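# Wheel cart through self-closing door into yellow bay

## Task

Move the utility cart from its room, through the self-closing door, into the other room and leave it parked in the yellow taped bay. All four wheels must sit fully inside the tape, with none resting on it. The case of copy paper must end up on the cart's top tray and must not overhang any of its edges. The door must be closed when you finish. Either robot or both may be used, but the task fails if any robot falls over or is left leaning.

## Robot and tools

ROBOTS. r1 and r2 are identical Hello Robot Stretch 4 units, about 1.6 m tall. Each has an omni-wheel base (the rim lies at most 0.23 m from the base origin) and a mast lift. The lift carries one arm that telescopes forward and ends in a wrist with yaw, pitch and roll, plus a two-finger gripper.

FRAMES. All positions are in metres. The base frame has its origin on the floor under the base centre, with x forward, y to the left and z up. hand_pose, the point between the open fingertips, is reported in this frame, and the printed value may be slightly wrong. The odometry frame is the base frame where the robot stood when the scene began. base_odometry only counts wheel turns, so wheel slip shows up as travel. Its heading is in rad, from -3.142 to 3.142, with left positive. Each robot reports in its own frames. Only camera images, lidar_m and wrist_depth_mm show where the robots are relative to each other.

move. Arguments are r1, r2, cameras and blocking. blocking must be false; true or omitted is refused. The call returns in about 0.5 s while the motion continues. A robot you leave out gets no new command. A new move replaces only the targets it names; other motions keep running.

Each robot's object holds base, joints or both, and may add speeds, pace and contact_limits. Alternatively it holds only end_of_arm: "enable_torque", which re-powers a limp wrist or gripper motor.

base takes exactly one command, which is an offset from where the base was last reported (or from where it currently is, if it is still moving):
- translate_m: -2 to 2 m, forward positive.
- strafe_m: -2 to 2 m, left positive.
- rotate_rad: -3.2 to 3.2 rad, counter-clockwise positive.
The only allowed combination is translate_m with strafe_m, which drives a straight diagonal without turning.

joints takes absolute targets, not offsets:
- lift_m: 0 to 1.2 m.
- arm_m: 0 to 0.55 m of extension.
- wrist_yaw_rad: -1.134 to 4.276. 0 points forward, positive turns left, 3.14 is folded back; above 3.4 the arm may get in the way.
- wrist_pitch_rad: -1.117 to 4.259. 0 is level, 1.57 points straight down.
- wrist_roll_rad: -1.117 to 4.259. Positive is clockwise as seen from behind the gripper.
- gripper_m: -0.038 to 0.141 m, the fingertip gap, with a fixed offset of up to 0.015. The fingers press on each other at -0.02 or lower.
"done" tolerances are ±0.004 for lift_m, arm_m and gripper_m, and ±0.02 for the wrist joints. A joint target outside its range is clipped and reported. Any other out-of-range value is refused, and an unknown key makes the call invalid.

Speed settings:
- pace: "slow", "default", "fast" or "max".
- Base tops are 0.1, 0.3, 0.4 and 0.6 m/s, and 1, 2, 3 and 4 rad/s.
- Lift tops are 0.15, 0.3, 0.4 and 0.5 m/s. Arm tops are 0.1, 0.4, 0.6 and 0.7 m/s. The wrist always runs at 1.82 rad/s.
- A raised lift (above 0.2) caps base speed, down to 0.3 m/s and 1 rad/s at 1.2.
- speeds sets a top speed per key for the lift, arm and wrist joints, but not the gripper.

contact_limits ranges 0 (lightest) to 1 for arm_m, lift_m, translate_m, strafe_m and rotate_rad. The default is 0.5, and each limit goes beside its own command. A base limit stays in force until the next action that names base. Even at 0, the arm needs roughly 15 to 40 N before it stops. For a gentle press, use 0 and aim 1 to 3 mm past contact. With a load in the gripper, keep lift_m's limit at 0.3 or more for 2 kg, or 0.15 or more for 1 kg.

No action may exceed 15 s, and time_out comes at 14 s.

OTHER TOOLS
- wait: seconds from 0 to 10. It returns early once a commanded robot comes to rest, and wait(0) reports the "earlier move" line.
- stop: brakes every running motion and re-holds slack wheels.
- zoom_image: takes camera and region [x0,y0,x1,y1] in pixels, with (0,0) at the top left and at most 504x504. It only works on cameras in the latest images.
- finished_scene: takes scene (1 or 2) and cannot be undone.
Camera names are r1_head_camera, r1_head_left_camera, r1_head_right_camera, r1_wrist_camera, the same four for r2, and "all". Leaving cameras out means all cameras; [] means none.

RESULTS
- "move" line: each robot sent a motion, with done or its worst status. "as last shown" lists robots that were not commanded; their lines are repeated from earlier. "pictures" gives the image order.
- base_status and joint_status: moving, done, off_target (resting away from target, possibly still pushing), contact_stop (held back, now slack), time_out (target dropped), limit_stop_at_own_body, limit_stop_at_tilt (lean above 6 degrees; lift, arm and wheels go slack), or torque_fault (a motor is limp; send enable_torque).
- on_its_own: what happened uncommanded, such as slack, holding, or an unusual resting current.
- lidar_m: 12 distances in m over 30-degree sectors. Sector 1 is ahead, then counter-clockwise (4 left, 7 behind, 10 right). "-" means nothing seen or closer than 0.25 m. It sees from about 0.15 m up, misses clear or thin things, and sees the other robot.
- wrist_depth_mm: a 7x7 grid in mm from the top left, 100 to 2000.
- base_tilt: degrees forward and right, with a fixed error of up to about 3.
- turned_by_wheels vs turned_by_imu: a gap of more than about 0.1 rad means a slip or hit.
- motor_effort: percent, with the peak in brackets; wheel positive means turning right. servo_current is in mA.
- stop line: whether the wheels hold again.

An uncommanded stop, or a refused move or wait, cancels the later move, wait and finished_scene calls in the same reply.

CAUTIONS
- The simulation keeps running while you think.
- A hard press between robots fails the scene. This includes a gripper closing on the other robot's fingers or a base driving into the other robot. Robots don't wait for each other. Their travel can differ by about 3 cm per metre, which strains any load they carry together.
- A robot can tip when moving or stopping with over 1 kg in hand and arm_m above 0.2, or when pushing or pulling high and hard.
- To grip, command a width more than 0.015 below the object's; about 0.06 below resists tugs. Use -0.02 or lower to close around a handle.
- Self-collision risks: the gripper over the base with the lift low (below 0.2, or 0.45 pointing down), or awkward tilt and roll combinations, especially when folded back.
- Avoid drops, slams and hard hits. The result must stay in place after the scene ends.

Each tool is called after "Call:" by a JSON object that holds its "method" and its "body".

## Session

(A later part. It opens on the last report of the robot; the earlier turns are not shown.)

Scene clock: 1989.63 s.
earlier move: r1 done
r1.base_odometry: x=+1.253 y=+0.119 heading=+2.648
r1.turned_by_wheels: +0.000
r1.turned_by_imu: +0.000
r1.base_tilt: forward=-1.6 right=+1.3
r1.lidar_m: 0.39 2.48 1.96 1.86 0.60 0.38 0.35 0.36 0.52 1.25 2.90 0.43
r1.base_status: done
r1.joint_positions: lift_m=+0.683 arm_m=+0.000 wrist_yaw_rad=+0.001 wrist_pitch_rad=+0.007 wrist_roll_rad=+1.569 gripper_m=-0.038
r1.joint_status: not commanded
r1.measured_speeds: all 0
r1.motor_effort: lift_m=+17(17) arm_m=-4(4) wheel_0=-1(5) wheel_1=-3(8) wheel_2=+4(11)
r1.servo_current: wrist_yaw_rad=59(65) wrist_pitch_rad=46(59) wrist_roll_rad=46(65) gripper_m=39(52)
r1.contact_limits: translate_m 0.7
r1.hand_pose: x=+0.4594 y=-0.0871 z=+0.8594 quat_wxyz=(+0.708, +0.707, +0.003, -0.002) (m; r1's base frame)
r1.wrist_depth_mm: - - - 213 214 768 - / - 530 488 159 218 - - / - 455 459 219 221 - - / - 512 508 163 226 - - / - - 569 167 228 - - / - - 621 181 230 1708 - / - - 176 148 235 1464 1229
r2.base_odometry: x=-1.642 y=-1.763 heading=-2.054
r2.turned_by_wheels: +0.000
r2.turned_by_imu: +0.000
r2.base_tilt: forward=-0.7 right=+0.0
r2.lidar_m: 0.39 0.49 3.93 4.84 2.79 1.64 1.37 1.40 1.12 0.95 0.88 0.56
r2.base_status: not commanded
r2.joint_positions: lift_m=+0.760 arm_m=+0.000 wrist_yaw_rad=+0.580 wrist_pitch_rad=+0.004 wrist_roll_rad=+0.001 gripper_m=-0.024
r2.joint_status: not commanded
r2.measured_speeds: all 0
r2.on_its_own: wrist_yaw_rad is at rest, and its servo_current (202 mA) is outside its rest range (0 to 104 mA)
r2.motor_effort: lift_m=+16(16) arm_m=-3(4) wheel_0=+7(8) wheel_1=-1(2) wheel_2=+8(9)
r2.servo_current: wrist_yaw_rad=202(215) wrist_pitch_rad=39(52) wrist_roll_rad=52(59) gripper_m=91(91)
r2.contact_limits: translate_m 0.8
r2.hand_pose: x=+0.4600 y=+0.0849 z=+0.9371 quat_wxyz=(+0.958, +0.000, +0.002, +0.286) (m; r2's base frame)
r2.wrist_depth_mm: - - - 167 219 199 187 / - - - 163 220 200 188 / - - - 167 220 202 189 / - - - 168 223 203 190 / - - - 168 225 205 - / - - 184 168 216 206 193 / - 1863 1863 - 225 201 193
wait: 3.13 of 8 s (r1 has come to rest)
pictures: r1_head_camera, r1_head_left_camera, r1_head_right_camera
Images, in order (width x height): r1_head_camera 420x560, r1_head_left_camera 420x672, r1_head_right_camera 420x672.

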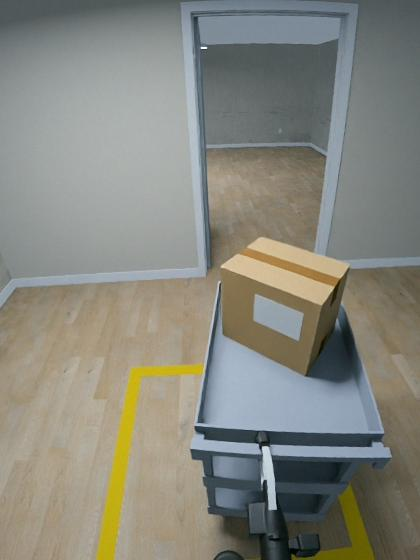

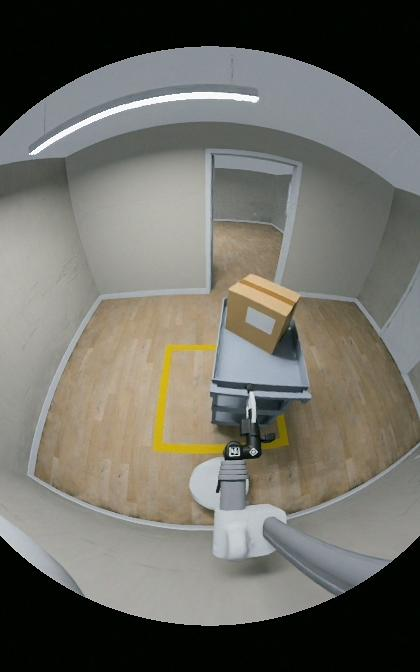

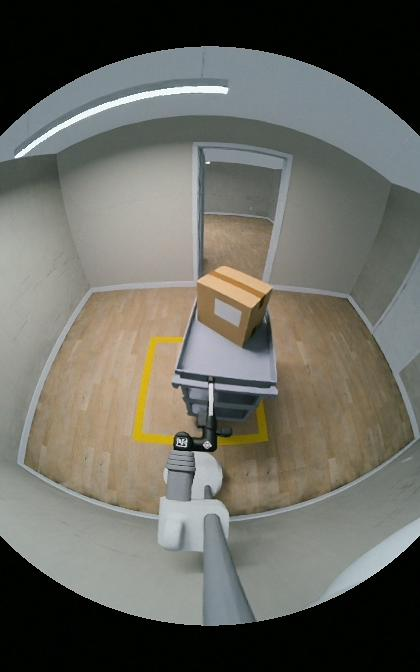

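Call:
{"method": "move", "body": {"blocking": false, "r1": {"joints":{"gripper_m":0.1}}, "cameras": []}}

Call:
{"method": "wait", "body": {"seconds": 4, "cameras": ["r1_wrist_camera"]}}

Call:
{"method": "move", "body": {"blocking": false, "r1": {"base":{"translate_m":-0.08},"pace":"slow"}, "cameras": []}}

Call:
{"method": "wait", "body": {"seconds": 3, "cameras": ["r1_wrist_camera","r1_head_camera"]}}

Scene clock: 2021.23 s.
move: r1 moving
r1.base_odometry: x=+1.253 y=+0.119 heading=+2.648
r1.turned_by_wheels: +0.000
r1.turned_by_imu: +0.000
r1.base_tilt: forward=-1.6 right=+1.3
r1.lidar_m: 0.41 2.46 1.99 1.86 0.57 0.38 0.36 0.37 0.53 1.24 2.93 0.42
r1.base_status: not commanded
r1.joint_positions: lift_m=+0.683 arm_m=+0.000 wrist_yaw_rad=+0.001 wrist_pitch_rad=+0.007 wrist_roll_rad=+1.569 gripper_m=-0.012
r1.joint_status: gripper_m moving
r1.measured_speeds: all 0
r1.motor_effort: lift_m=+17(17) arm_m=-3(4) wheel_0=+0(1) wheel_1=-3(3) wheel_2=+3(4)
r1.servo_current: wrist_yaw_rad=39(59) wrist_pitch_rad=39(52) wrist_roll_rad=39(59) gripper_m=78(78)
r1.contact_limits: translate_m 0.7
r1.hand_pose: x=+0.4594 y=-0.0871 z=+0.8594 quat_wxyz=(+0.708, +0.707, +0.003, -0.002) (m; r1's base frame)
r1.wrist_depth_mm: - - - 217 217 788 - / - 535 500 220 222 - - / - 455 462 165 225 - - / - 530 512 167 229 - - / - - 574 170 232 - - / - - 615 185 234 1756 - / - - 180 157 238 1464 1308
r2.base_odometry: x=-1.642 y=-1.763 heading=-2.054
r2.turned_by_wheels: +0.000
r2.turned_by_imu: +0.000
r2.base_tilt: forward=-0.6 right=+0.0
r2.lidar_m: 0.40 0.47 3.92 4.86 2.78 1.63 1.40 1.37 1.13 0.96 0.94 0.55
r2.base_status: not commanded
r2.joint_positions: lift_m=+0.760 arm_m=+0.000 wrist_yaw_rad=+0.580 wrist_pitch_rad=+0.004 wrist_roll_rad=+0.001 gripper_m=-0.024
r2.joint_status: not commanded
r2.measured_speeds: all 0
r2.motor_effort: lift_m=+16(16) arm_m=-3(4) wheel_0=+7(7) wheel_1=-1(1) wheel_2=+8(9)
r2.servo_current: wrist_yaw_rad=202(208) wrist_pitch_rad=39(52) wrist_roll_rad=46(52) gripper_m=85(91)
r2.contact_limits: translate_m 0.8
r2.hand_pose: x=+0.4600 y=+0.0849 z=+0.9371 quat_wxyz=(+0.958, +0.000, +0.002, +0.286) (m; r2's base frame)
r2.wrist_depth_mm: - - - 167 217 199 187 / - - - 163 220 200 189 / - - - 167 221 202 190 / - - - 168 223 204 190 / - - - 168 225 204 - / - - 183 169 216 206 192 / - 1863 1863 - 225 201 194
pictures: none
No camera images: "cameras" was empty.

Scene clock: 2022.80 s.
earlier move: r1 done
r1.base_odometry: x=+1.253 y=+0.119 heading=+2.648
r1.turned_by_wheels: +0.000
r1.turned_by_imu: +0.000
r1.base_tilt: forward=-1.6 right=+1.3
r1.lidar_m: 0.40 2.47 1.98 1.87 0.56 0.40 0.37 0.37 0.50 1.24 2.90 0.42
r1.base_status: not commanded
r1.joint_positions: lift_m=+0.683 arm_m=+0.000 wrist_yaw_rad=+0.001 wrist_pitch_rad=+0.007 wrist_roll_rad=+1.569 gripper_m=+0.100
r1.joint_status: all done
r1.measured_speeds: all 0
r1.motor_effort: lift_m=+17(17) arm_m=+2(4) wheel_0=+0(1) wheel_1=-3(3) wheel_2=+3(4)
r1.servo_current: wrist_yaw_rad=52(59) wrist_pitch_rad=52(59) wrist_roll_rad=46(59) gripper_m=46(111)
r1.contact_limits: translate_m 0.7
r1.hand_pose: x=+0.4594 y=-0.0871 z=+0.8594 quat_wxyz=(+0.708, +0.707, +0.003, -0.002) (m; r1's base frame)
r1.wrist_depth_mm: - - - 220 221 1661 - / - 544 504 166 225 - - / - 462 459 169 228 - - / - 535 508 171 232 - - / - - 580 174 236 - - / - - 621 185 238 1756 - / - - 161 153 179 1576 1308
r2.base_odometry: x=-1.642 y=-1.763 heading=-2.054
r2.turned_by_wheels: +0.000
r2.turned_by_imu: +0.000
r2.base_tilt: forward=-0.7 right=+0.0
r2.lidar_m: 0.38 0.46 3.90 4.84 2.81 1.62 1.40 1.38 1.15 0.96 0.89 0.55
r2.base_status: not commanded
r2.joint_positions: lift_m=+0.760 arm_m=+0.000 wrist_yaw_rad=+0.580 wrist_pitch_rad=+0.004 wrist_roll_rad=+0.001 gripper_m=-0.024
r2.joint_status: not commanded
r2.measured_speeds: all 0
r2.on_its_own: wrist_yaw_rad is at rest, and its servo_current (208 mA) is outside its rest range (0 to 104 mA)
r2.motor_effort: lift_m=+16(16) arm_m=-3(4) wheel_0=+7(8) wheel_1=-1(1) wheel_2=+8(9)
r2.servo_current: wrist_yaw_rad=208(215) wrist_pitch_rad=39(52) wrist_roll_rad=46(59) gripper_m=85(98)
r2.contact_limits: translate_m 0.8
r2.hand_pose: x=+0.4600 y=+0.0849 z=+0.9371 quat_wxyz=(+0.958, +0.000, +0.002, +0.286) (m; r2's base frame)
r2.wrist_depth_mm: - - - 167 218 200 187 / - - - 163 220 200 188 / - - - 167 221 202 190 / - - - 168 223 203 191 / - - - 167 225 206 - / - - 184 169 216 206 193 / - 1863 1863 - 224 201 193
wait: 1.57 of 4 s (r1 has come to rest)
pictures: r1_wrist_camera
Images, in order (width x height): r1_wrist_camera 616x392.

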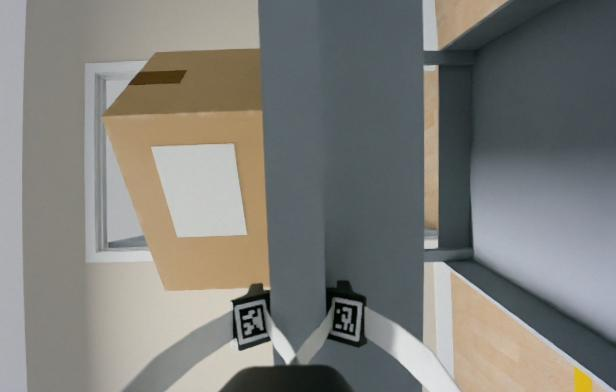

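Scene clock: 2023.30 s.
move: r1 moving
r1.base_odometry: x=+1.264 y=+0.113 heading=+2.648
r1.turned_by_wheels: +0.000
r1.turned_by_imu: +0.000
r1.base_tilt: forward=-1.6 right=+1.3
r1.lidar_m: 0.41 2.48 1.97 1.84 0.54 0.37 0.34 0.37 0.50 1.23 2.92 0.44
r1.base_status: translate_m moving
r1.joint_positions: lift_m=+0.683 arm_m=+0.000 wrist_yaw_rad=+0.001 wrist_pitch_rad=+0.003 wrist_roll_rad=+1.569 gripper_m=+0.100
r1.joint_status: not commanded
r1.measured_speeds: translate_m=-0.047 strafe_m=+0.000 rotate_rad=-0.001 lift_m=+0.000 arm_m=+0.000 wrist_yaw_rad=+0.000 wrist_pitch_rad=+0.000 wrist_roll_rad=+0.000
r1.motor_effort: lift_m=+17(17) arm_m=+4(4) wheel_0=-2(5) wheel_1=-3(6) wheel_2=+5(7)
r1.servo_current: wrist_yaw_rad=65(65) wrist_pitch_rad=46(52) wrist_roll_rad=52(52) gripper_m=39(46)
r1.hand_pose: x=+0.4594 y=-0.0871 z=+0.8606 quat_wxyz=(+0.708, +0.707, +0.001, -0.001) (m; r1's base frame)
r1.wrist_depth_mm: - - - 239 240 1808 - / - - 621 243 244 - - / - 517 484 245 247 - - / - - 512 247 249 - - / - - 564 250 251 - - / - - 215 192 198 - - / - - - 144 255 1708 -
r2.base_odometry: x=-1.642 y=-1.763 heading=-2.054
r2.turned_by_wheels: +0.000
r2.turned_by_imu: +0.000
r2.base_tilt: forward=-0.6 right=+0.0
r2.lidar_m: 0.41 0.49 3.94 4.86 2.76 1.63 1.39 1.40 1.09 0.96 0.91 0.54
r2.base_status: not commanded
r2.joint_positions: lift_m=+0.760 arm_m=+0.000 wrist_yaw_rad=+0.580 wrist_pitch_rad=+0.004 wrist_roll_rad=+0.001 gripper_m=-0.024
r2.joint_status: not commanded
r2.measured_speeds: all 0
r2.motor_effort: lift_m=+16(16) arm_m=-3(4) wheel_0=+7(8) wheel_1=-1(1) wheel_2=+8(9)
r2.servo_current: wrist_yaw_rad=202(208) wrist_pitch_rad=52(52) wrist_roll_rad=59(59) gripper_m=91(91)
r2.contact_limits: translate_m 0.8
r2.hand_pose: x=+0.4600 y=+0.0849 z=+0.9371 quat_wxyz=(+0.958, +0.000, +0.002, +0.286) (m; r2's base frame)
r2.wrist_depth_mm: - - - 166 218 199 187 / - - - 163 220 200 189 / - - - 167 221 202 190 / - - - 168 222 203 190 / - - - 168 225 205 - / - - 184 169 216 206 193 / - 1808 1863 - 226 202 194
pictures: none
No camera images: "cameras" was empty.

Scene clock: 2024.87 s.
earlier move: r1 done
r1.base_odometry: x=+1.324 y=+0.081 heading=+2.648
r1.turned_by_wheels: +0.000
r1.turned_by_imu: +0.000
r1.base_tilt: forward=-1.6 right=+1.3
r1.lidar_m: 0.47 2.56 1.97 1.58 0.43 0.31 0.28 0.31 0.42 0.99 2.91 0.50
r1.base_status: done
r1.joint_positions: lift_m=+0.683 arm_m=+0.000 wrist_yaw_rad=+0.001 wrist_pitch_rad=+0.003 wrist_roll_rad=+1.569 gripper_m=+0.100
r1.joint_status: not commanded
r1.measured_speeds: all 0
r1.motor_effort: lift_m=+17(17) arm_m=+4(4) wheel_0=-4(8) wheel_1=-3(6) wheel_2=+3(8)
r1.servo_current: wrist_yaw_rad=46(72) wrist_pitch_rad=46(52) wrist_roll_rad=33(72) gripper_m=46(52)
r1.hand_pose: x=+0.4594 y=-0.0871 z=+0.8606 quat_wxyz=(+0.708, +0.707, +0.001, -0.001) (m; r1's base frame)
r1.wrist_depth_mm: - - - - - 1863 - / - - - 249 312 - - / - - 544 253 314 - - / - - 569 255 317 - - / - - 654 258 320 - - / - - 216 259 193 - - / - - - 144 - 1756 -
r2.base_odometry: x=-1.642 y=-1.763 heading=-2.054
r2.turned_by_wheels: +0.000
r2.turned_by_imu: +0.000
r2.base_tilt: forward=-0.7 right=+0.0
r2.lidar_m: 0.37 0.49 3.93 4.83 2.78 1.63 1.42 1.40 1.13 0.97 0.94 0.55
r2.base_status: not commanded
r2.joint_positions: lift_m=+0.760 arm_m=+0.000 wrist_yaw_rad=+0.580 wrist_pitch_rad=+0.004 wrist_roll_rad=+0.001 gripper_m=-0.024
r2.joint_status: not commanded
r2.measured_speeds: all 0
r2.on_its_own: wrist_yaw_rad is at rest, and its servo_current (195 mA) is outside its rest range (0 to 104 mA)
r2.motor_effort: lift_m=+16(16) arm_m=-3(4) wheel_0=+7(8) wheel_1=-1(1) wheel_2=+9(9)
r2.servo_current: wrist_yaw_rad=195(221) wrist_pitch_rad=39(52) wrist_roll_rad=46(65) gripper_m=91(98)
r2.contact_limits: translate_m 0.8
r2.hand_pose: x=+0.4600 y=+0.0849 z=+0.9371 quat_wxyz=(+0.958, +0.000, +0.002, +0.286) (m; r2's base frame)
r2.wrist_depth_mm: - - - 167 218 200 187 / - - - 163 220 200 189 / - - - 167 220 202 190 / - - - 167 223 204 190 / - - - 168 225 205 - / - - 184 169 216 206 192 / - 1863 1863 - 225 201 193
wait: 1.57 of 3 s (r1 has come to rest)
pictures: r1_head_camera, r1_wrist_camera
Images, in order (width x height): r1_head_camera 420x560, r1_wrist_camera 616x392.

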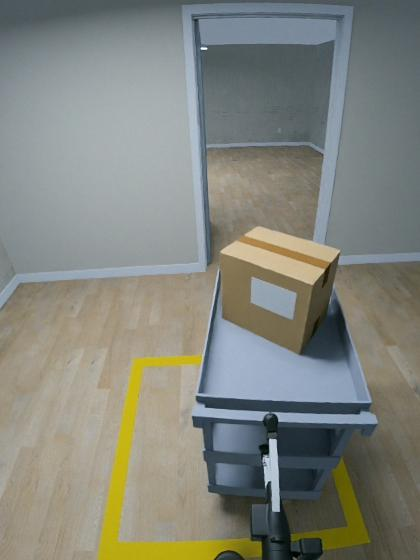

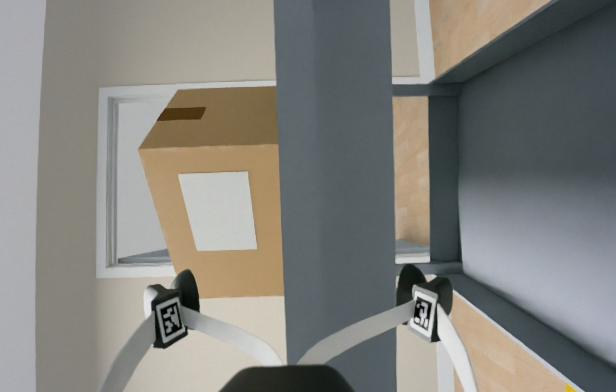

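Call:
{"method": "move", "body": {"blocking": false, "r1": {"base":{"strafe_m":-0.75},"contact_limits":{"strafe_m":0.3}}, "cameras": []}}

Call:
{"method": "wait", "body": {"seconds": 6, "cameras": ["r1_head_camera"]}}

Call:
{"method": "move", "body": {"blocking": false, "r1": {"base":{"translate_m":0.25},"joints":{"wrist_yaw_rad":1.57,"arm_m":0.41,"lift_m":0.62,"gripper_m":-0.02}}, "cameras": []}}

Call:
{"method": "wait", "body": {"seconds": 6, "cameras": []}}

Call:
{"method": "wait", "body": {"seconds": 3, "cameras": ["r1_head_camera","r1_head_left_camera","r1_head_right_camera","r1_wrist_camera"]}}

Scene clock: 2038.20 s.
move: r1 moving
r1.base_odometry: x=+1.341 y=+0.113 heading=+2.648
r1.turned_by_wheels: +0.000
r1.turned_by_imu: +0.000
r1.base_tilt: forward=-1.6 right=+1.3
r1.lidar_m: 0.47 2.54 2.02 1.57 0.46 0.30 0.28 0.29 0.43 0.96 2.90 0.49
r1.base_status: strafe_m moving
r1.joint_positions: lift_m=+0.683 arm_m=+0.000 wrist_yaw_rad=+0.001 wrist_pitch_rad=+0.003 wrist_roll_rad=+1.569 gripper_m=+0.100
r1.joint_status: not commanded
r1.measured_speeds: translate_m=+0.000 strafe_m=-0.140 rotate_rad=+0.001 lift_m=+0.000 arm_m=+0.000 wrist_yaw_rad=+0.000 wrist_pitch_rad=+0.000 wrist_roll_rad=+0.000
r1.motor_effort: lift_m=+17(17) arm_m=+3(4) wheel_0=+9(11) wheel_1=-8(10) wheel_2=-1(3)
r1.servo_current: wrist_yaw_rad=39(65) wrist_pitch_rad=46(52) wrist_roll_rad=52(65) gripper_m=39(46)
r1.contact_limits: strafe_m 0.3
r1.hand_pose: x=+0.4594 y=-0.0871 z=+0.8606 quat_wxyz=(+0.708, +0.707, +0.001, -0.001) (m; r1's base frame)
r1.wrist_depth_mm: - - - - 329 1708 - / - - - 683 307 - - / - - 580 248 309 - - / - - 554 249 314 - - / - - 615 255 317 - - / - - 215 257 193 - - / - - - 144 - 1756 -
r2.base_odometry: x=-1.642 y=-1.763 heading=-2.054
r2.turned_by_wheels: +0.000
r2.turned_by_imu: +0.000
r2.base_tilt: forward=-0.7 right=+0.0
r2.lidar_m: 0.37 0.46 3.88 4.85 2.76 1.62 1.41 1.42 1.11 0.96 0.91 0.54
r2.base_status: not commanded
r2.joint_positions: lift_m=+0.760 arm_m=+0.000 wrist_yaw_rad=+0.580 wrist_pitch_rad=+0.004 wrist_roll_rad=+0.001 gripper_m=-0.024
r2.joint_status: not commanded
r2.measured_speeds: all 0
r2.motor_effort: lift_m=+16(16) arm_m=-4(4) wheel_0=+7(7) wheel_1=-1(1) wheel_2=+8(9)
r2.servo_current: wrist_yaw_rad=202(208) wrist_pitch_rad=39(52) wrist_roll_rad=39(59) gripper_m=85(91)
r2.contact_limits: translate_m 0.8
r2.hand_pose: x=+0.4600 y=+0.0849 z=+0.9371 quat_wxyz=(+0.958, +0.000, +0.002, +0.286) (m; r2's base frame)
r2.wrist_depth_mm: - - - 167 218 199 187 / - - - 163 219 200 188 / - - - 167 221 202 190 / - - - 167 223 203 190 / - - - 168 224 205 - / - - 184 169 216 206 193 / - 1808 1863 - 224 201 193
pictures: none
No camera images: "cameras" was empty.

Scene clock: 2041.53 s.
earlier move: r1 done
r1.base_odometry: x=+1.679 y=+0.741 heading=+2.648
r1.turned_by_wheels: +0.000
r1.turned_by_imu: -0.005
r1.base_tilt: forward=-1.6 right=+1.2
r1.lidar_m: 2.53 0.58 0.68 1.32 0.36 0.25 0.25 0.25 0.33 0.85 2.16 2.69
r1.base_status: done
r1.joint_positions: lift_m=+0.683 arm_m=+0.000 wrist_yaw_rad=+0.001 wrist_pitch_rad=+0.003 wrist_roll_rad=+1.569 gripper_m=+0.100
r1.joint_status: not commanded
r1.measured_speeds: all 0
r1.motor_effort: lift_m=+17(17) arm_m=+4(4) wheel_0=+0(12) wheel_1=-1(10) wheel_2=+0(3)
r1.servo_current: wrist_yaw_rad=46(72) wrist_pitch_rad=46(52) wrist_roll_rad=39(65) gripper_m=46(52)
r1.contact_limits: strafe_m 0.3
r1.hand_pose: x=+0.4594 y=-0.0871 z=+0.8606 quat_wxyz=(+0.708, +0.707, +0.001, -0.001) (m; r1's base frame)
r1.wrist_depth_mm: - - - - - 1756 1205 / - - - - - 1756 1229 / - - - - - 1756 1205 / - - - - - 1756 1255 / - - - - - 1756 1229 / - - 215 - 198 1618 1281 / - - - 144 - 1863 1205
r2.base_odometry: x=-1.642 y=-1.763 heading=-2.054
r2.turned_by_wheels: +0.000
r2.turned_by_imu: +0.000
r2.base_tilt: forward=-0.7 right=+0.0
r2.lidar_m: 0.39 0.47 3.93 4.85 2.79 1.65 1.38 1.40 1.13 0.95 0.91 0.54
r2.base_status: not commanded
r2.joint_positions: lift_m=+0.760 arm_m=+0.000 wrist_yaw_rad=+0.580 wrist_pitch_rad=+0.004 wrist_roll_rad=+0.001 gripper_m=-0.024
r2.joint_status: not commanded
r2.measured_speeds: all 0
r2.on_its_own: wrist_yaw_rad is at rest, and its servo_current (202 mA) is outside its rest range (0 to 104 mA)
r2.motor_effort: lift_m=+16(16) arm_m=-4(4) wheel_0=+7(8) wheel_1=-1(1) wheel_2=+9(9)
r2.servo_current: wrist_yaw_rad=202(215) wrist_pitch_rad=46(52) wrist_roll_rad=46(59) gripper_m=98(98)
r2.contact_limits: translate_m 0.8
r2.hand_pose: x=+0.4600 y=+0.0849 z=+0.9371 quat_wxyz=(+0.958, +0.000, +0.002, +0.286) (m; r2's base frame)
r2.wrist_depth_mm: - - - 167 218 200 187 / - - - 163 220 200 188 / - - - 167 221 202 190 / - - - 167 224 203 191 / - - - 168 225 205 - / - - 183 168 216 206 193 / - 1808 1863 - 225 200 193
wait: 3.33 of 6 s (r1 has come to rest)
pictures: r1_head_camera
Images, in order (width x height): r1_head_camera 420x560.

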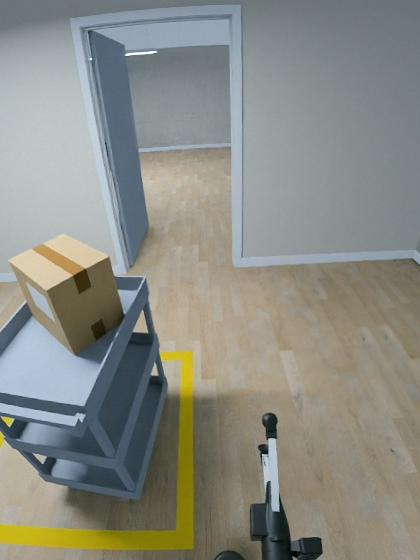

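Scene clock: 2042.03 s.
move: r1 moving
r1.base_odometry: x=+1.651 y=+0.756 heading=+2.648
r1.turned_by_wheels: +0.000
r1.turned_by_imu: +0.000
r1.base_tilt: forward=-1.6 right=+1.3
r1.lidar_m: 2.51 0.56 0.62 1.52 0.43 0.29 0.27 0.28 0.37 0.92 2.17 2.68
r1.base_status: translate_m moving
r1.joint_positions: lift_m=+0.646 arm_m=+0.051 wrist_yaw_rad=+0.586 wrist_pitch_rad=+0.003 wrist_roll_rad=+1.569 gripper_m=+0.084
r1.joint_status: lift_m moving; arm_m moving; wrist_yaw_rad moving; gripper_m moving
r1.measured_speeds: translate_m=+0.121 strafe_m=+0.000 rotate_rad=+0.002 lift_m=-0.131 arm_m=+0.195 wrist_yaw_rad=+1.822 wrist_pitch_rad=+0.000 wrist_roll_rad=+0.000
r1.motor_effort: lift_m=+13(15) arm_m=+5(8) wheel_0=+7(7) wheel_1=+4(7) wheel_2=-8(10)
r1.servo_current: wrist_yaw_rad=59(124) wrist_pitch_rad=46(46) wrist_roll_rad=59(59) gripper_m=85(85)
r1.hand_pose: x=+0.5101 y=+0.0867 z=+0.8236 quat_wxyz=(+0.678, +0.676, +0.205, +0.204) (m; r1's base frame)
r1.wrist_depth_mm: - - - - - 1618 1138 / - - - - - 1618 1182 / - - - - - 1661 1138 / - - - - - 1576 1078 / - - - - - 1397 - / - - 211 640 194 - - / - - 654 139 1060 - -
r2.base_odometry: x=-1.642 y=-1.763 heading=-2.054
r2.turned_by_wheels: +0.000
r2.turned_by_imu: +0.000
r2.base_tilt: forward=-0.7 right=+0.0
r2.lidar_m: 0.38 0.47 3.89 4.85 2.78 1.65 1.41 1.41 1.10 0.97 0.93 0.56
r2.base_status: not commanded
r2.joint_positions: lift_m=+0.760 arm_m=+0.000 wrist_yaw_rad=+0.580 wrist_pitch_rad=+0.004 wrist_roll_rad=+0.001 gripper_m=-0.024
r2.joint_status: not commanded
r2.measured_speeds: all 0
r2.motor_effort: lift_m=+16(16) arm_m=-3(4) wheel_0=+7(7) wheel_1=-1(1) wheel_2=+9(9)
r2.servo_current: wrist_yaw_rad=195(208) wrist_pitch_rad=46(46) wrist_roll_rad=65(65) gripper_m=85(91)
r2.contact_limits: translate_m 0.8
r2.hand_pose: x=+0.4600 y=+0.0849 z=+0.9371 quat_wxyz=(+0.958, +0.000, +0.002, +0.286) (m; r2's base frame)
r2.wrist_depth_mm: - - - 167 218 200 187 / - - - 163 220 200 189 / - - - 167 220 202 190 / - - - 167 224 204 191 / - - - 168 225 206 - / - - 184 168 216 206 193 / - 1863 1863 - 224 202 193
pictures: none
No camera images: "cameras" was empty.

Scene clock: 2043.83 s.
earlier move: r1 done
r1.base_odometry: x=+1.459 y=+0.860 heading=+2.648
r1.turned_by_wheels: +0.000
r1.turned_by_imu: +0.000
r1.base_tilt: forward=-1.6 right=+1.3
r1.lidar_m: 2.29 0.50 0.42 2.60 0.77 0.53 0.48 0.52 0.68 1.64 2.11 2.44
r1.base_status: done
r1.joint_positions: lift_m=+0.620 arm_m=+0.410 wrist_yaw_rad=+1.567 wrist_pitch_rad=+0.003 wrist_roll_rad=+1.569 gripper_m=-0.019
r1.joint_status: all done
r1.measured_speeds: all 0
r1.motor_effort: lift_m=+13(15) arm_m=+5(8) wheel_0=+1(8) wheel_1=+1(7) wheel_2=+1(10)
r1.servo_current: wrist_yaw_rad=52(124) wrist_pitch_rad=46(52) wrist_roll_rad=26(72) gripper_m=52(130)
r1.hand_pose: x=+0.6693 y=+0.2881 z=+0.7979 quat_wxyz=(+0.502, +0.500, +0.499, +0.499) (m; r1's base frame)
r1.wrist_depth_mm: - - 268 270 - - - / - - - 271 - 1808 - / - 480 433 273 - - - / 382 382 351 274 - - - / 320 322 312 276 - - - / 345 347 208 198 741 - - / 397 375 163 145 145 - -
r2.base_odometry: x=-1.642 y=-1.763 heading=-2.054
r2.turned_by_wheels: +0.000
r2.turned_by_imu: +0.000
r2.base_tilt: forward=-0.7 right=+0.0
r2.lidar_m: 0.41 0.47 3.91 4.84 2.77 1.63 1.41 1.40 1.13 0.97 0.92 0.55
r2.base_status: not commanded
r2.joint_positions: lift_m=+0.760 arm_m=+0.000 wrist_yaw_rad=+0.580 wrist_pitch_rad=+0.004 wrist_roll_rad=+0.001 gripper_m=-0.024
r2.joint_status: not commanded
r2.measured_speeds: all 0
r2.on_its_own: wrist_yaw_rad is at rest, and its servo_current (195 mA) is outside its rest range (0 to 104 mA)
r2.motor_effort: lift_m=+16(16) arm_m=-3(4) wheel_0=+7(7) wheel_1=-1(1) wheel_2=+8(9)
r2.servo_current: wrist_yaw_rad=195(215) wrist_pitch_rad=46(52) wrist_roll_rad=52(65) gripper_m=85(91)
r2.contact_limits: translate_m 0.8
r2.hand_pose: x=+0.4600 y=+0.0849 z=+0.9371 quat_wxyz=(+0.958, +0.000, +0.002, +0.286) (m; r2's base frame)
r2.wrist_depth_mm: - - - 167 217 200 187 / - - - 163 220 200 189 / - - - 167 221 202 189 / - - - 167 222 204 190 / - - - 167 224 206 - / - - 183 169 216 206 193 / - 1921 1863 - 224 201 194
wait: 1.80 of 6 s (r1 has come to rest)
pictures: none
No camera images: "cameras" was empty.

Scene clock: 2046.83 s.
r1.base_odometry: x=+1.459 y=+0.860 heading=+2.648
r1.turned_by_wheels: +0.000
r1.turned_by_imu: +0.000
r1.base_tilt: forward=-1.6 right=+1.3
r1.lidar_m: 2.29 0.52 0.43 2.61 0.79 0.52 0.46 0.49 0.67 1.64 2.14 2.43
r1.base_status: done
r1.joint_positions: lift_m=+0.620 arm_m=+0.410 wrist_yaw_rad=+1.567 wrist_pitch_rad=+0.003 wrist_roll_rad=+1.569 gripper_m=-0.019
r1.joint_status: all done
r1.measured_speeds: all 0
r1.motor_effort: lift_m=+13(15) arm_m=+5(8) wheel_0=+1(8) wheel_1=+1(7) wheel_2=+1(10)
r1.servo_current: wrist_yaw_rad=52(124) wrist_pitch_rad=39(52) wrist_roll_rad=46(72) gripper_m=46(130)
r1.hand_pose: x=+0.6693 y=+0.2881 z=+0.7979 quat_wxyz=(+0.502, +0.500, +0.499, +0.499) (m; r1's base frame)
r1.wrist_depth_mm: - - - 268 - - - / - - - 272 - 1863 - / - 480 433 274 - - - / 384 384 351 274 - - - / 322 327 314 277 - - - / 345 349 208 198 750 - - / 397 379 163 146 145 - -
r2.base_odometry: x=-1.642 y=-1.763 heading=-2.054
r2.turned_by_wheels: +0.000
r2.turned_by_imu: +0.000
r2.base_tilt: forward=-0.7 right=+0.0
r2.lidar_m: 0.38 0.49 3.92 4.85 2.80 1.63 1.40 1.39 1.10 0.97 0.93 0.55
r2.base_status: not commanded
r2.joint_positions: lift_m=+0.760 arm_m=+0.000 wrist_yaw_rad=+0.580 wrist_pitch_rad=+0.004 wrist_roll_rad=+0.001 gripper_m=-0.024
r2.joint_status: not commanded
r2.measured_speeds: all 0
r2.on_its_own: wrist_yaw_rad is at rest, and its servo_current (208 mA) is outside its rest range (0 to 104 mA)
r2.motor_effort: lift_m=+16(16) arm_m=-4(4) wheel_0=+7(7) wheel_1=-1(1) wheel_2=+8(9)
r2.servo_current: wrist_yaw_rad=208(215) wrist_pitch_rad=46(52) wrist_roll_rad=39(65) gripper_m=85(91)
r2.contact_limits: translate_m 0.8
r2.hand_pose: x=+0.4600 y=+0.0849 z=+0.9371 quat_wxyz=(+0.958, +0.000, +0.002, +0.286) (m; r2's base frame)
r2.wrist_depth_mm: - - - 167 217 200 187 / - - - 163 219 200 188 / - - - 167 220 202 190 / - - - 167 223 203 191 / - - - 168 225 205 - / - - 184 169 216 206 192 / - 1863 1863 - 226 201 193
wait: 3.00 s; at rest by 0.27 s
pictures: r1_head_camera, r1_head_left_camera, r1_head_right_camera, r1_wrist_camera
Images, in order (width x height): r1_head_camera 420x560, r1_head_left_camera 420x672, r1_head_right_camera 420x672, r1_wrist_camera 616x392.

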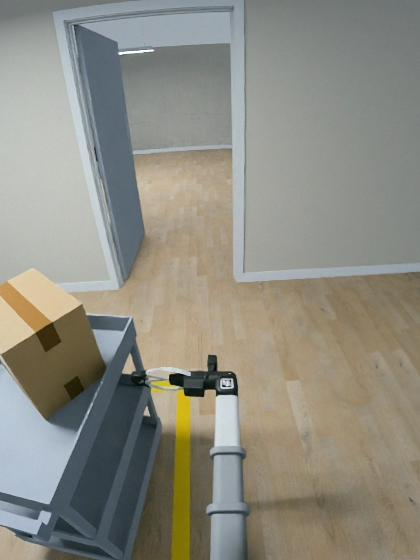

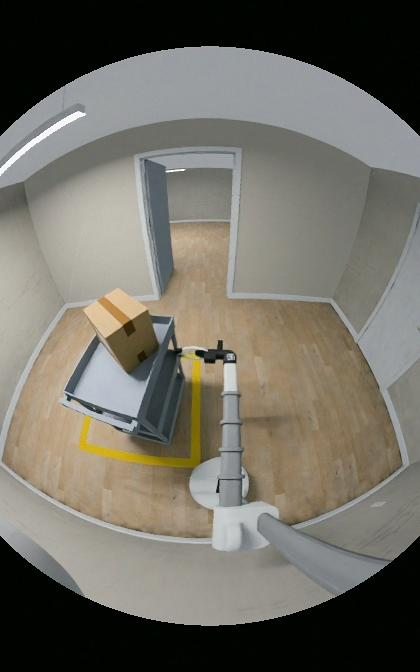

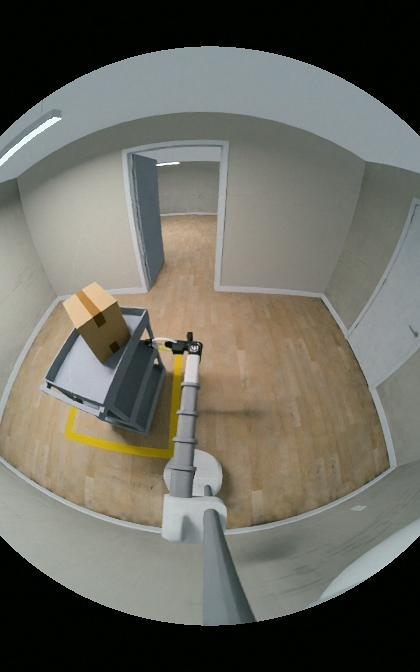

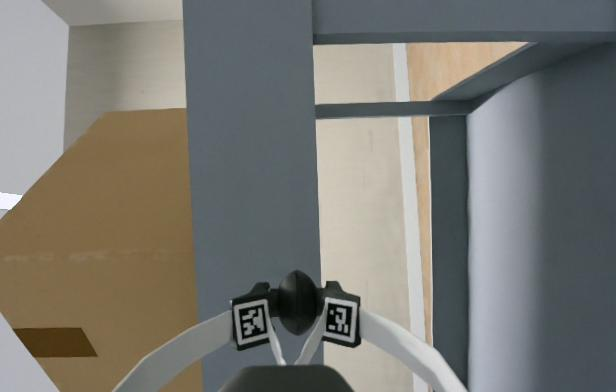

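Call:
{"method": "move", "body": {"blocking": false, "r1": {"joints":{"lift_m":0.65}}, "cameras": []}}

Call:
{"method": "wait", "body": {"seconds": 2, "cameras": []}}

Call:
{"method": "move", "body": {"blocking": false, "r1": {"base":{"strafe_m":0.14},"pace":"slow"}, "cameras": []}}

Call:
{"method": "wait", "body": {"seconds": 4, "cameras": ["r1_head_camera","r1_head_left_camera","r1_head_right_camera","r1_wrist_camera"]}}

Scene clock: 2057.23 s.
move: r1 moving
r1.base_odometry: x=+1.459 y=+0.860 heading=+2.648
r1.turned_by_wheels: +0.000
r1.turned_by_imu: +0.000
r1.base_tilt: forward=-1.5 right=+1.3
r1.lidar_m: 2.29 0.50 0.43 2.62 0.78 0.51 0.47 0.50 0.67 1.61 2.13 2.41
r1.base_status: not commanded
r1.joint_positions: lift_m=+0.647 arm_m=+0.410 wrist_yaw_rad=+1.567 wrist_pitch_rad=+0.003 wrist_roll_rad=+1.569 gripper_m=-0.019
r1.joint_status: lift_m moving
r1.measured_speeds: translate_m=+0.000 strafe_m=+0.000 rotate_rad=+0.000 lift_m=+0.044 arm_m=+0.000 wrist_yaw_rad=+0.000 wrist_pitch_rad=+0.000 wrist_roll_rad=+0.000
r1.motor_effort: lift_m=+26(27) arm_m=+5(5) wheel_0=+1(2) wheel_1=+1(1) wheel_2=+1(1)
r1.servo_current: wrist_yaw_rad=46(72) wrist_pitch_rad=46(46) wrist_roll_rad=52(65) gripper_m=52(52)
r1.hand_pose: x=+0.6693 y=+0.2881 z=+0.8244 quat_wxyz=(+0.502, +0.500, +0.499, +0.499) (m; r1's base frame)
r1.wrist_depth_mm: - - - 268 - - - / - - - - - 1921 - / - 484 455 - - - - / 402 377 379 276 - - - / 322 324 320 277 - - - / 345 351 334 198 - - - / - 377 179 145 144 - -
r2.base_odometry: x=-1.642 y=-1.763 heading=-2.054
r2.turned_by_wheels: +0.000
r2.turned_by_imu: +0.000
r2.base_tilt: forward=-0.7 right=+0.0
r2.lidar_m: 0.40 0.46 3.88 4.85 2.77 1.64 1.41 1.40 1.13 0.95 0.92 0.55
r2.base_status: not commanded
r2.joint_positions: lift_m=+0.760 arm_m=+0.000 wrist_yaw_rad=+0.580 wrist_pitch_rad=+0.004 wrist_roll_rad=+0.001 gripper_m=-0.024
r2.joint_status: not commanded
r2.measured_speeds: all 0
r2.motor_effort: lift_m=+16(16) arm_m=-4(4) wheel_0=+7(8) wheel_1=-1(1) wheel_2=+8(8)
r2.servo_current: wrist_yaw_rad=208(208) wrist_pitch_rad=46(52) wrist_roll_rad=52(59) gripper_m=85(91)
r2.contact_limits: translate_m 0.8
r2.hand_pose: x=+0.4600 y=+0.0849 z=+0.9371 quat_wxyz=(+0.958, +0.000, +0.002, +0.286) (m; r2's base frame)
r2.wrist_depth_mm: - - - 167 217 199 187 / - - - 163 220 200 188 / - - - 167 221 202 190 / - - - 167 223 203 191 / - - - 168 225 206 - / - - 183 169 216 206 192 / - 1808 1921 - 224 201 193
pictures: none
No camera images: "cameras" was empty.

Scene clock: 2057.67 s.
earlier move: r1 done
r1.base_odometry: x=+1.459 y=+0.860 heading=+2.648
r1.turned_by_wheels: +0.000
r1.turned_by_imu: +0.000
r1.base_tilt: forward=-1.5 right=+1.3
r1.lidar_m: 2.30 0.51 0.42 2.62 0.78 0.52 0.49 0.49 0.65 1.59 2.14 2.42
r1.base_status: not commanded
r1.joint_positions: lift_m=+0.650 arm_m=+0.410 wrist_yaw_rad=+1.567 wrist_pitch_rad=+0.003 wrist_roll_rad=+1.569 gripper_m=-0.019
r1.joint_status: all done
r1.measured_speeds: all 0
r1.motor_effort: lift_m=+25(27) arm_m=+5(5) wheel_0=+1(2) wheel_1=+1(2) wheel_2=+1(1)
r1.servo_current: wrist_yaw_rad=33(72) wrist_pitch_rad=46(52) wrist_roll_rad=46(65) gripper_m=52(59)
r1.hand_pose: x=+0.6693 y=+0.2881 z=+0.8269 quat_wxyz=(+0.502, +0.500, +0.499, +0.499) (m; r1's base frame)
r1.wrist_depth_mm: - - - 268 - - - / - - - - - 1756 - / - 484 459 - - - - / 399 379 377 276 - - - / 324 322 324 277 - - - / 345 347 334 198 - - - / - 377 179 145 145 - -
r2.base_odometry: x=-1.642 y=-1.763 heading=-2.054
r2.turned_by_wheels: +0.000
r2.turned_by_imu: +0.000
r2.base_tilt: forward=-0.7 right=+0.0
r2.lidar_m: 0.39 0.45 3.89 4.85 2.79 1.62 1.40 1.40 1.12 0.96 0.92 0.54
r2.base_status: not commanded
r2.joint_positions: lift_m=+0.760 arm_m=+0.000 wrist_yaw_rad=+0.580 wrist_pitch_rad=+0.004 wrist_roll_rad=+0.001 gripper_m=-0.024
r2.joint_status: not commanded
r2.measured_speeds: all 0
r2.on_its_own: wrist_yaw_rad is at rest, and its servo_current (195 mA) is outside its rest range (0 to 104 mA)
r2.motor_effort: lift_m=+16(16) arm_m=-3(4) wheel_0=+7(8) wheel_1=-1(1) wheel_2=+8(8)
r2.servo_current: wrist_yaw_rad=195(215) wrist_pitch_rad=39(52) wrist_roll_rad=46(59) gripper_m=91(98)
r2.contact_limits: translate_m 0.8
r2.hand_pose: x=+0.4600 y=+0.0849 z=+0.9371 quat_wxyz=(+0.958, +0.000, +0.002, +0.286) (m; r2's base frame)
r2.wrist_depth_mm: - - - 167 218 199 187 / - - - 163 220 201 187 / - - - 167 220 202 189 / - - - 167 223 203 191 / - - - 168 225 205 - / - - 185 169 216 206 192 / - 1863 1863 - 224 200 194
wait: 0.43 of 2 s (r1 has come to rest)
pictures: none
No camera images: "cameras" was empty.

Scene clock: 2058.17 s.
move: r1 moving
r1.base_odometry: x=+1.452 y=+0.847 heading=+2.648
r1.turned_by_wheels: +0.000
r1.turned_by_imu: +0.000
r1.base_tilt: forward=-1.6 right=+1.3
r1.lidar_m: 2.29 0.50 0.41 2.59 0.77 0.51 0.49 0.49 0.69 1.60 2.15 2.44
r1.base_status: strafe_m moving
r1.joint_positions: lift_m=+0.650 arm_m=+0.410 wrist_yaw_rad=+1.567 wrist_pitch_rad=+0.003 wrist_roll_rad=+1.569 gripper_m=-0.019
r1.joint_status: not commanded
r1.measured_speeds: translate_m=+0.000 strafe_m=+0.056 rotate_rad=-0.001 lift_m=+0.000 arm_m=+0.000 wrist_yaw_rad=+0.000 wrist_pitch_rad=+0.000 wrist_roll_rad=+0.000
r1.motor_effort: lift_m=+25(25) arm_m=+5(5) wheel_0=-7(7) wheel_1=+7(7) wheel_2=+0(1)
r1.servo_current: wrist_yaw_rad=46(72) wrist_pitch_rad=46(46) wrist_roll_rad=52(59) gripper_m=52(59)
r1.hand_pose: x=+0.6693 y=+0.2881 z=+0.8269 quat_wxyz=(+0.502, +0.500, +0.499, +0.499) (m; r1's base frame)
r1.wrist_depth_mm: - - - 257 - 1576 - / - - - 258 - 1808 - / - 469 442 - - - - / 387 373 353 263 - - - / 307 310 309 - - - - / 330 336 319 198 - - - / - 362 180 145 145 - -
r2.base_odometry: x=-1.642 y=-1.763 heading=-2.054
r2.turned_by_wheels: +0.000
r2.turned_by_imu: +0.000
r2.base_tilt: forward=-0.7 right=+0.0
r2.lidar_m: 0.38 0.46 3.91 4.84 2.78 1.63 1.41 1.41 1.12 0.96 0.92 0.55
r2.base_status: not commanded
r2.joint_positions: lift_m=+0.760 arm_m=+0.000 wrist_yaw_rad=+0.580 wrist_pitch_rad=+0.004 wrist_roll_rad=+0.001 gripper_m=-0.024
r2.joint_status: not commanded
r2.measured_speeds: all 0
r2.motor_effort: lift_m=+16(16) arm_m=-3(4) wheel_0=+7(8) wheel_1=-1(1) wheel_2=+8(8)
r2.servo_current: wrist_yaw_rad=195(215) wrist_pitch_rad=46(52) wrist_roll_rad=39(52) gripper_m=85(91)
r2.contact_limits: translate_m 0.8
r2.hand_pose: x=+0.4600 y=+0.0849 z=+0.9371 quat_wxyz=(+0.958, +0.000, +0.002, +0.286) (m; r2's base frame)
r2.wrist_depth_mm: - - - 167 217 200 187 / - - - 163 220 200 188 / - - - 167 220 202 190 / - - - 167 223 204 191 / - - - 168 226 206 - / - - 184 169 216 206 193 / - 1921 1863 - 225 202 193
pictures: none
No camera images: "cameras" was empty.

Scene clock: 2060.20 s.
earlier move: r1 done
r1.base_odometry: x=+1.392 y=+0.737 heading=+2.648
r1.turned_by_wheels: +0.000
r1.turned_by_imu: -0.001
r1.base_tilt: forward=-1.6 right=+1.3
r1.lidar_m: 2.31 0.39 0.33 0.70 0.77 0.53 0.49 0.50 0.68 1.66 2.27 2.44
r1.base_status: done
r1.joint_positions: lift_m=+0.650 arm_m=+0.410 wrist_yaw_rad=+1.567 wrist_pitch_rad=+0.003 wrist_roll_rad=+1.569 gripper_m=-0.019
r1.joint_status: not commanded
r1.measured_speeds: all 0
r1.motor_effort: lift_m=+25(25) arm_m=+4(5) wheel_0=-2(21) wheel_1=+2(7) wheel_2=-2(9)
r1.servo_current: wrist_yaw_rad=46(72) wrist_pitch_rad=46(52) wrist_roll_rad=59(65) gripper_m=52(59)
r1.hand_pose: x=+0.6693 y=+0.2881 z=+0.8269 quat_wxyz=(+0.502, +0.500, +0.499, +0.499) (m; r1's base frame)
r1.wrist_depth_mm: - - - - - - - / - - - 255 - 1808 - / - - 512 250 - 1863 - / - 387 366 - - - - / 297 294 291 - - - - / 291 293 285 198 241 - - / 310 307 180 146 145 - -
r2.base_odometry: x=-1.642 y=-1.763 heading=-2.054
r2.turned_by_wheels: +0.000
r2.turned_by_imu: +0.000
r2.base_tilt: forward=-0.7 right=+0.0
r2.lidar_m: 0.39 0.45 3.92 4.85 2.75 1.62 1.42 1.39 1.12 0.95 0.94 0.53
r2.base_status: not commanded
r2.joint_positions: lift_m=+0.760 arm_m=+0.000 wrist_yaw_rad=+0.580 wrist_pitch_rad=+0.004 wrist_roll_rad=+0.001 gripper_m=-0.024
r2.joint_status: not commanded
r2.measured_speeds: all 0
r2.on_its_own: wrist_yaw_rad is at rest, and its servo_current (208 mA) is outside its rest range (0 to 104 mA)
r2.motor_effort: lift_m=+16(16) arm_m=-3(4) wheel_0=+7(8) wheel_1=-1(1) wheel_2=+8(9)
r2.servo_current: wrist_yaw_rad=208(215) wrist_pitch_rad=46(52) wrist_roll_rad=39(65) gripper_m=85(98)
r2.contact_limits: translate_m 0.8
r2.hand_pose: x=+0.4600 y=+0.0849 z=+0.9371 quat_wxyz=(+0.958, +0.000, +0.002, +0.286) (m; r2's base frame)
r2.wrist_depth_mm: - - - 167 218 200 187 / - - - 163 219 200 189 / - - - 167 221 203 190 / - - - 167 223 202 190 / - - - 168 225 205 - / - - 184 169 217 206 192 / - 1863 1863 - 225 201 193
wait: 2.03 of 4 s (r1 has come to rest)
pictures: r1_head_camera, r1_head_left_camera, r1_head_right_camera, r1_wrist_camera
Images, in order (width x height): r1_head_camera 420x560, r1_head_left_camera 420x672, r1_head_right_camera 420x672, r1_wrist_camera 616x392.

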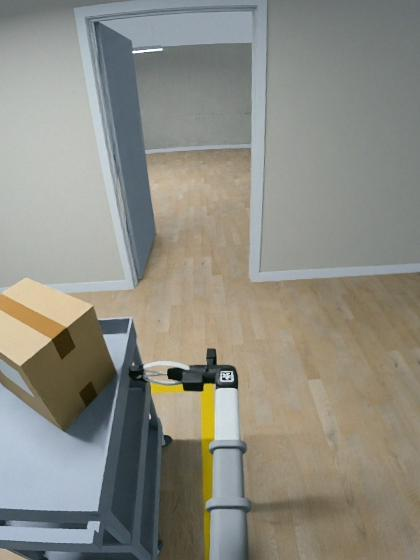

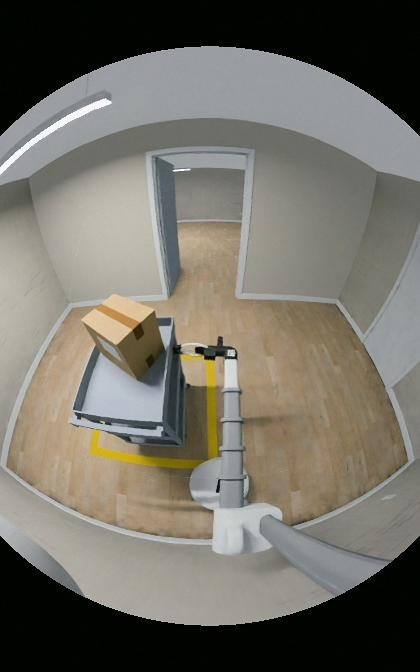

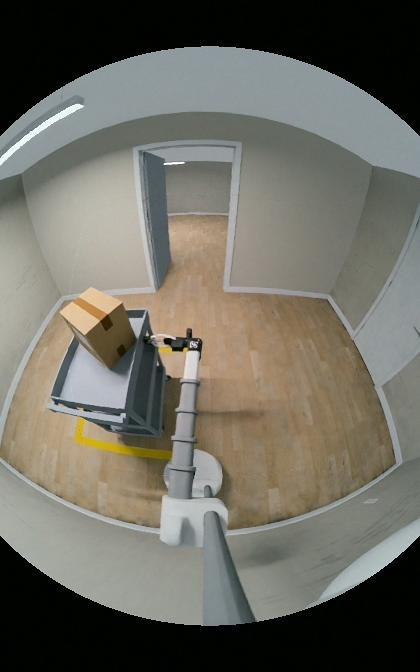

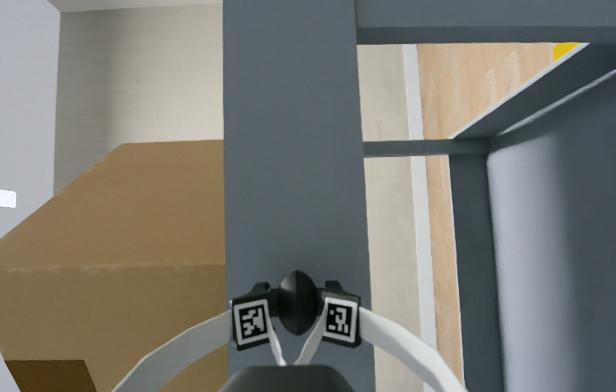

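Call:
{"method": "zoom_image", "body": {"camera": "r1_head_right_camera", "region": [30, 330, 230, 490]}}

Call:
{"method": "zoom_image", "body": {"camera": "r1_head_left_camera", "region": [50, 330, 250, 490]}}

Scaled by 2.520 from the camera's 420x672 image, which has a finer 600x960 frame.

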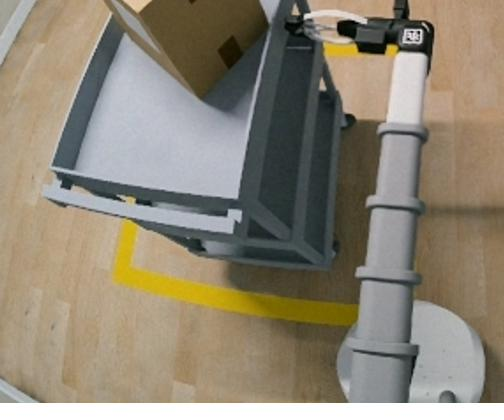

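Scaled by 2.520 from the camera's 420x672 image, which has a finer 600x960 frame.

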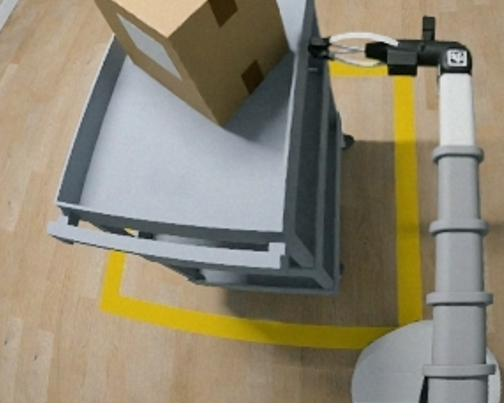

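Call:
{"method": "move", "body": {"blocking": false, "r1": {"base":{"strafe_m":-0.2},"pace":"slow"}, "r2": {"joints":{"gripper_m":0.1}}, "cameras": []}}

Call:
{"method": "wait", "body": {"seconds": 3, "cameras": ["r1_head_camera","r2_head_camera","r2_wrist_camera","r1_head_left_camera"]}}

Scene clock: 2074.33 s.
move: r1 moving; r2 moving
r1.base_odometry: x=+1.399 y=+0.749 heading=+2.648
r1.turned_by_wheels: +0.000
r1.turned_by_imu: +0.000
r1.base_tilt: forward=-1.6 right=+1.3
r1.lidar_m: 2.28 0.39 0.31 0.75 0.80 0.52 0.49 0.51 0.69 1.64 2.26 2.41
r1.base_status: strafe_m moving
r1.joint_positions: lift_m=+0.650 arm_m=+0.410 wrist_yaw_rad=+1.567 wrist_pitch_rad=+0.003 wrist_roll_rad=+1.569 gripper_m=-0.019
r1.joint_status: not commanded
r1.measured_speeds: translate_m=+0.000 strafe_m=-0.055 rotate_rad=+0.000 lift_m=+0.000 arm_m=+0.000 wrist_yaw_rad=+0.000 wrist_pitch_rad=+0.000 wrist_roll_rad=+0.000
r1.motor_effort: lift_m=+25(25) arm_m=+4(4) wheel_0=+4(7) wheel_1=-7(7) wheel_2=+1(1)
r1.servo_current: wrist_yaw_rad=33(65) wrist_pitch_rad=46(46) wrist_roll_rad=65(65) gripper_m=46(52)
r1.hand_pose: x=+0.6693 y=+0.2881 z=+0.8269 quat_wxyz=(+0.502, +0.500, +0.499, +0.499) (m; r1's base frame)
r1.wrist_depth_mm: - - - 274 - - - / - - - - - 1756 - / - - 525 - - - - / - 399 373 - - 732 - / 306 303 296 - - - - / 304 307 252 198 - 691 - / 327 324 170 145 145 - -
r2.base_odometry: x=-1.642 y=-1.763 heading=-2.054
r2.turned_by_wheels: +0.000
r2.turned_by_imu: +0.000
r2.base_tilt: forward=-0.7 right=+0.0
r2.lidar_m: 0.40 0.48 3.90 4.85 2.73 1.62 1.41 1.41 1.13 0.95 0.92 0.54
r2.base_status: not commanded
r2.joint_positions: lift_m=+0.760 arm_m=+0.000 wrist_yaw_rad=+0.580 wrist_pitch_rad=+0.004 wrist_roll_rad=+0.001 gripper_m=+0.002
r2.joint_status: gripper_m moving
r2.measured_speeds: all 0
r2.motor_effort: lift_m=+16(16) arm_m=-3(4) wheel_0=+7(7) wheel_1=-1(1) wheel_2=+9(9)
r2.servo_current: wrist_yaw_rad=189(215) wrist_pitch_rad=46(46) wrist_roll_rad=46(59) gripper_m=78(98)
r2.contact_limits: translate_m 0.8
r2.hand_pose: x=+0.4600 y=+0.0849 z=+0.9371 quat_wxyz=(+0.958, +0.000, +0.002, +0.286) (m; r2's base frame)
r2.wrist_depth_mm: - - - 167 223 203 190 / - - - 168 227 204 191 / - - - 171 226 206 193 / - - - 172 228 207 194 / - - - 173 229 209 195 / - - 191 179 220 209 196 / - - - - 229 207 197
pictures: none
No camera images: "cameras" was empty.

Scene clock: 2075.80 s.
earlier move: r1 moving; r2 done
r1.base_odometry: x=+1.465 y=+0.872 heading=+2.648
r1.turned_by_wheels: +0.000
r1.turned_by_imu: -0.001
r1.base_tilt: forward=-1.5 right=+1.3
r1.lidar_m: 2.29 0.61 0.45 0.78 0.74 0.51 0.47 0.51 0.70 1.61 2.13 2.42
r1.base_status: strafe_m moving
r1.joint_positions: lift_m=+0.650 arm_m=+0.410 wrist_yaw_rad=+1.567 wrist_pitch_rad=+0.003 wrist_roll_rad=+1.569 gripper_m=-0.019
r1.joint_status: not commanded
r1.measured_speeds: translate_m=+0.000 strafe_m=-0.099 rotate_rad=-0.001 lift_m=+0.000 arm_m=+0.000 wrist_yaw_rad=+0.000 wrist_pitch_rad=+0.000 wrist_roll_rad=+0.000
r1.motor_effort: lift_m=+25(25) arm_m=+4(4) wheel_0=+6(9) wheel_1=-3(9) wheel_2=+0(1)
r1.servo_current: wrist_yaw_rad=52(65) wrist_pitch_rad=39(52) wrist_roll_rad=59(65) gripper_m=52(59)
r1.hand_pose: x=+0.6693 y=+0.2881 z=+0.8269 quat_wxyz=(+0.502, +0.500, +0.499, +0.499) (m; r1's base frame)
r1.wrist_depth_mm: - - - - - 1618 1182 / - - - 410 - 1756 - / - - - 404 - - - / - 580 539 - - - - / - 436 436 - - - - / - 466 449 198 831 - - / - 496 180 170 145 - -
r2.base_odometry: x=-1.642 y=-1.763 heading=-2.054
r2.turned_by_wheels: +0.000
r2.turned_by_imu: +0.000
r2.base_tilt: forward=-0.7 right=+0.1
r2.lidar_m: 0.67 3.34 3.92 4.85 2.75 1.63 1.40 1.41 1.13 0.95 0.95 0.75
r2.base_status: not commanded
r2.joint_positions: lift_m=+0.760 arm_m=+0.000 wrist_yaw_rad=+0.553 wrist_pitch_rad=+0.004 wrist_roll_rad=+0.001 gripper_m=+0.100
r2.joint_status: all done
r2.measured_speeds: all 0
r2.on_its_own: wrist_yaw_rad moved -0.027 to your old target +0.550
r2.motor_effort: lift_m=+16(16) arm_m=-3(4) wheel_0=+4(7) wheel_1=-1(1) wheel_2=+6(9)
r2.servo_current: wrist_yaw_rad=46(215) wrist_pitch_rad=39(52) wrist_roll_rad=46(59) gripper_m=52(117)
r2.contact_limits: translate_m 0.8
r2.hand_pose: x=+0.4622 y=+0.0771 z=+0.9371 quat_wxyz=(+0.962, +0.000, +0.002, +0.273) (m; r2's base frame)
r2.wrist_depth_mm: - - - - 413 399 379 / - - - - 418 399 377 / - - - - 415 404 377 / - - - - 418 - 384 / - - - - 418 - 387 / - - 195 - 195 - 387 / - 1921 - - - - 389
wait: 1.47 of 3 s (r2 has come to rest)
pictures: r1_head_camera, r1_head_left_camera, r2_head_camera, r2_wrist_camera
Images, in order (width x height): r1_head_camera 420x560, r1_head_left_camera 420x672, r2_head_camera 420x560, r2_wrist_camera 616x392.

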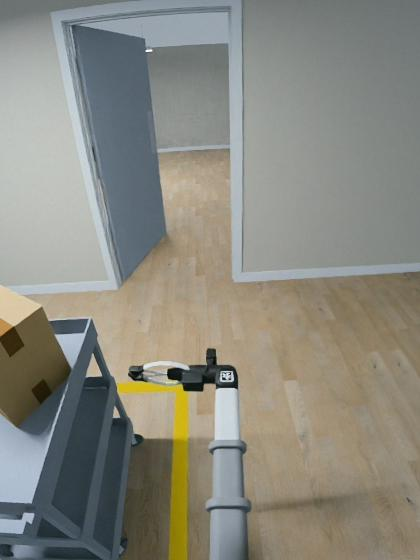

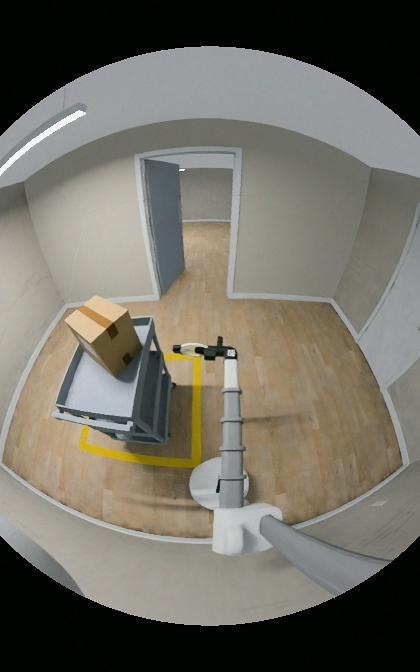

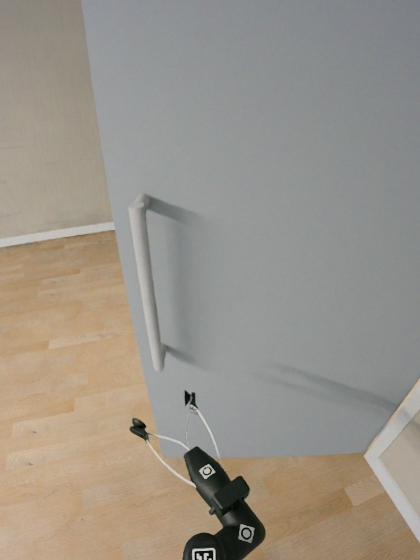

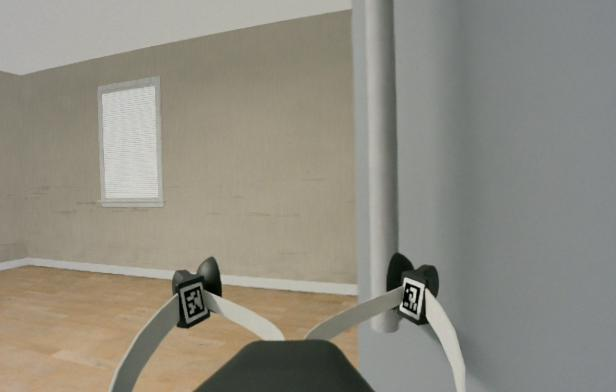

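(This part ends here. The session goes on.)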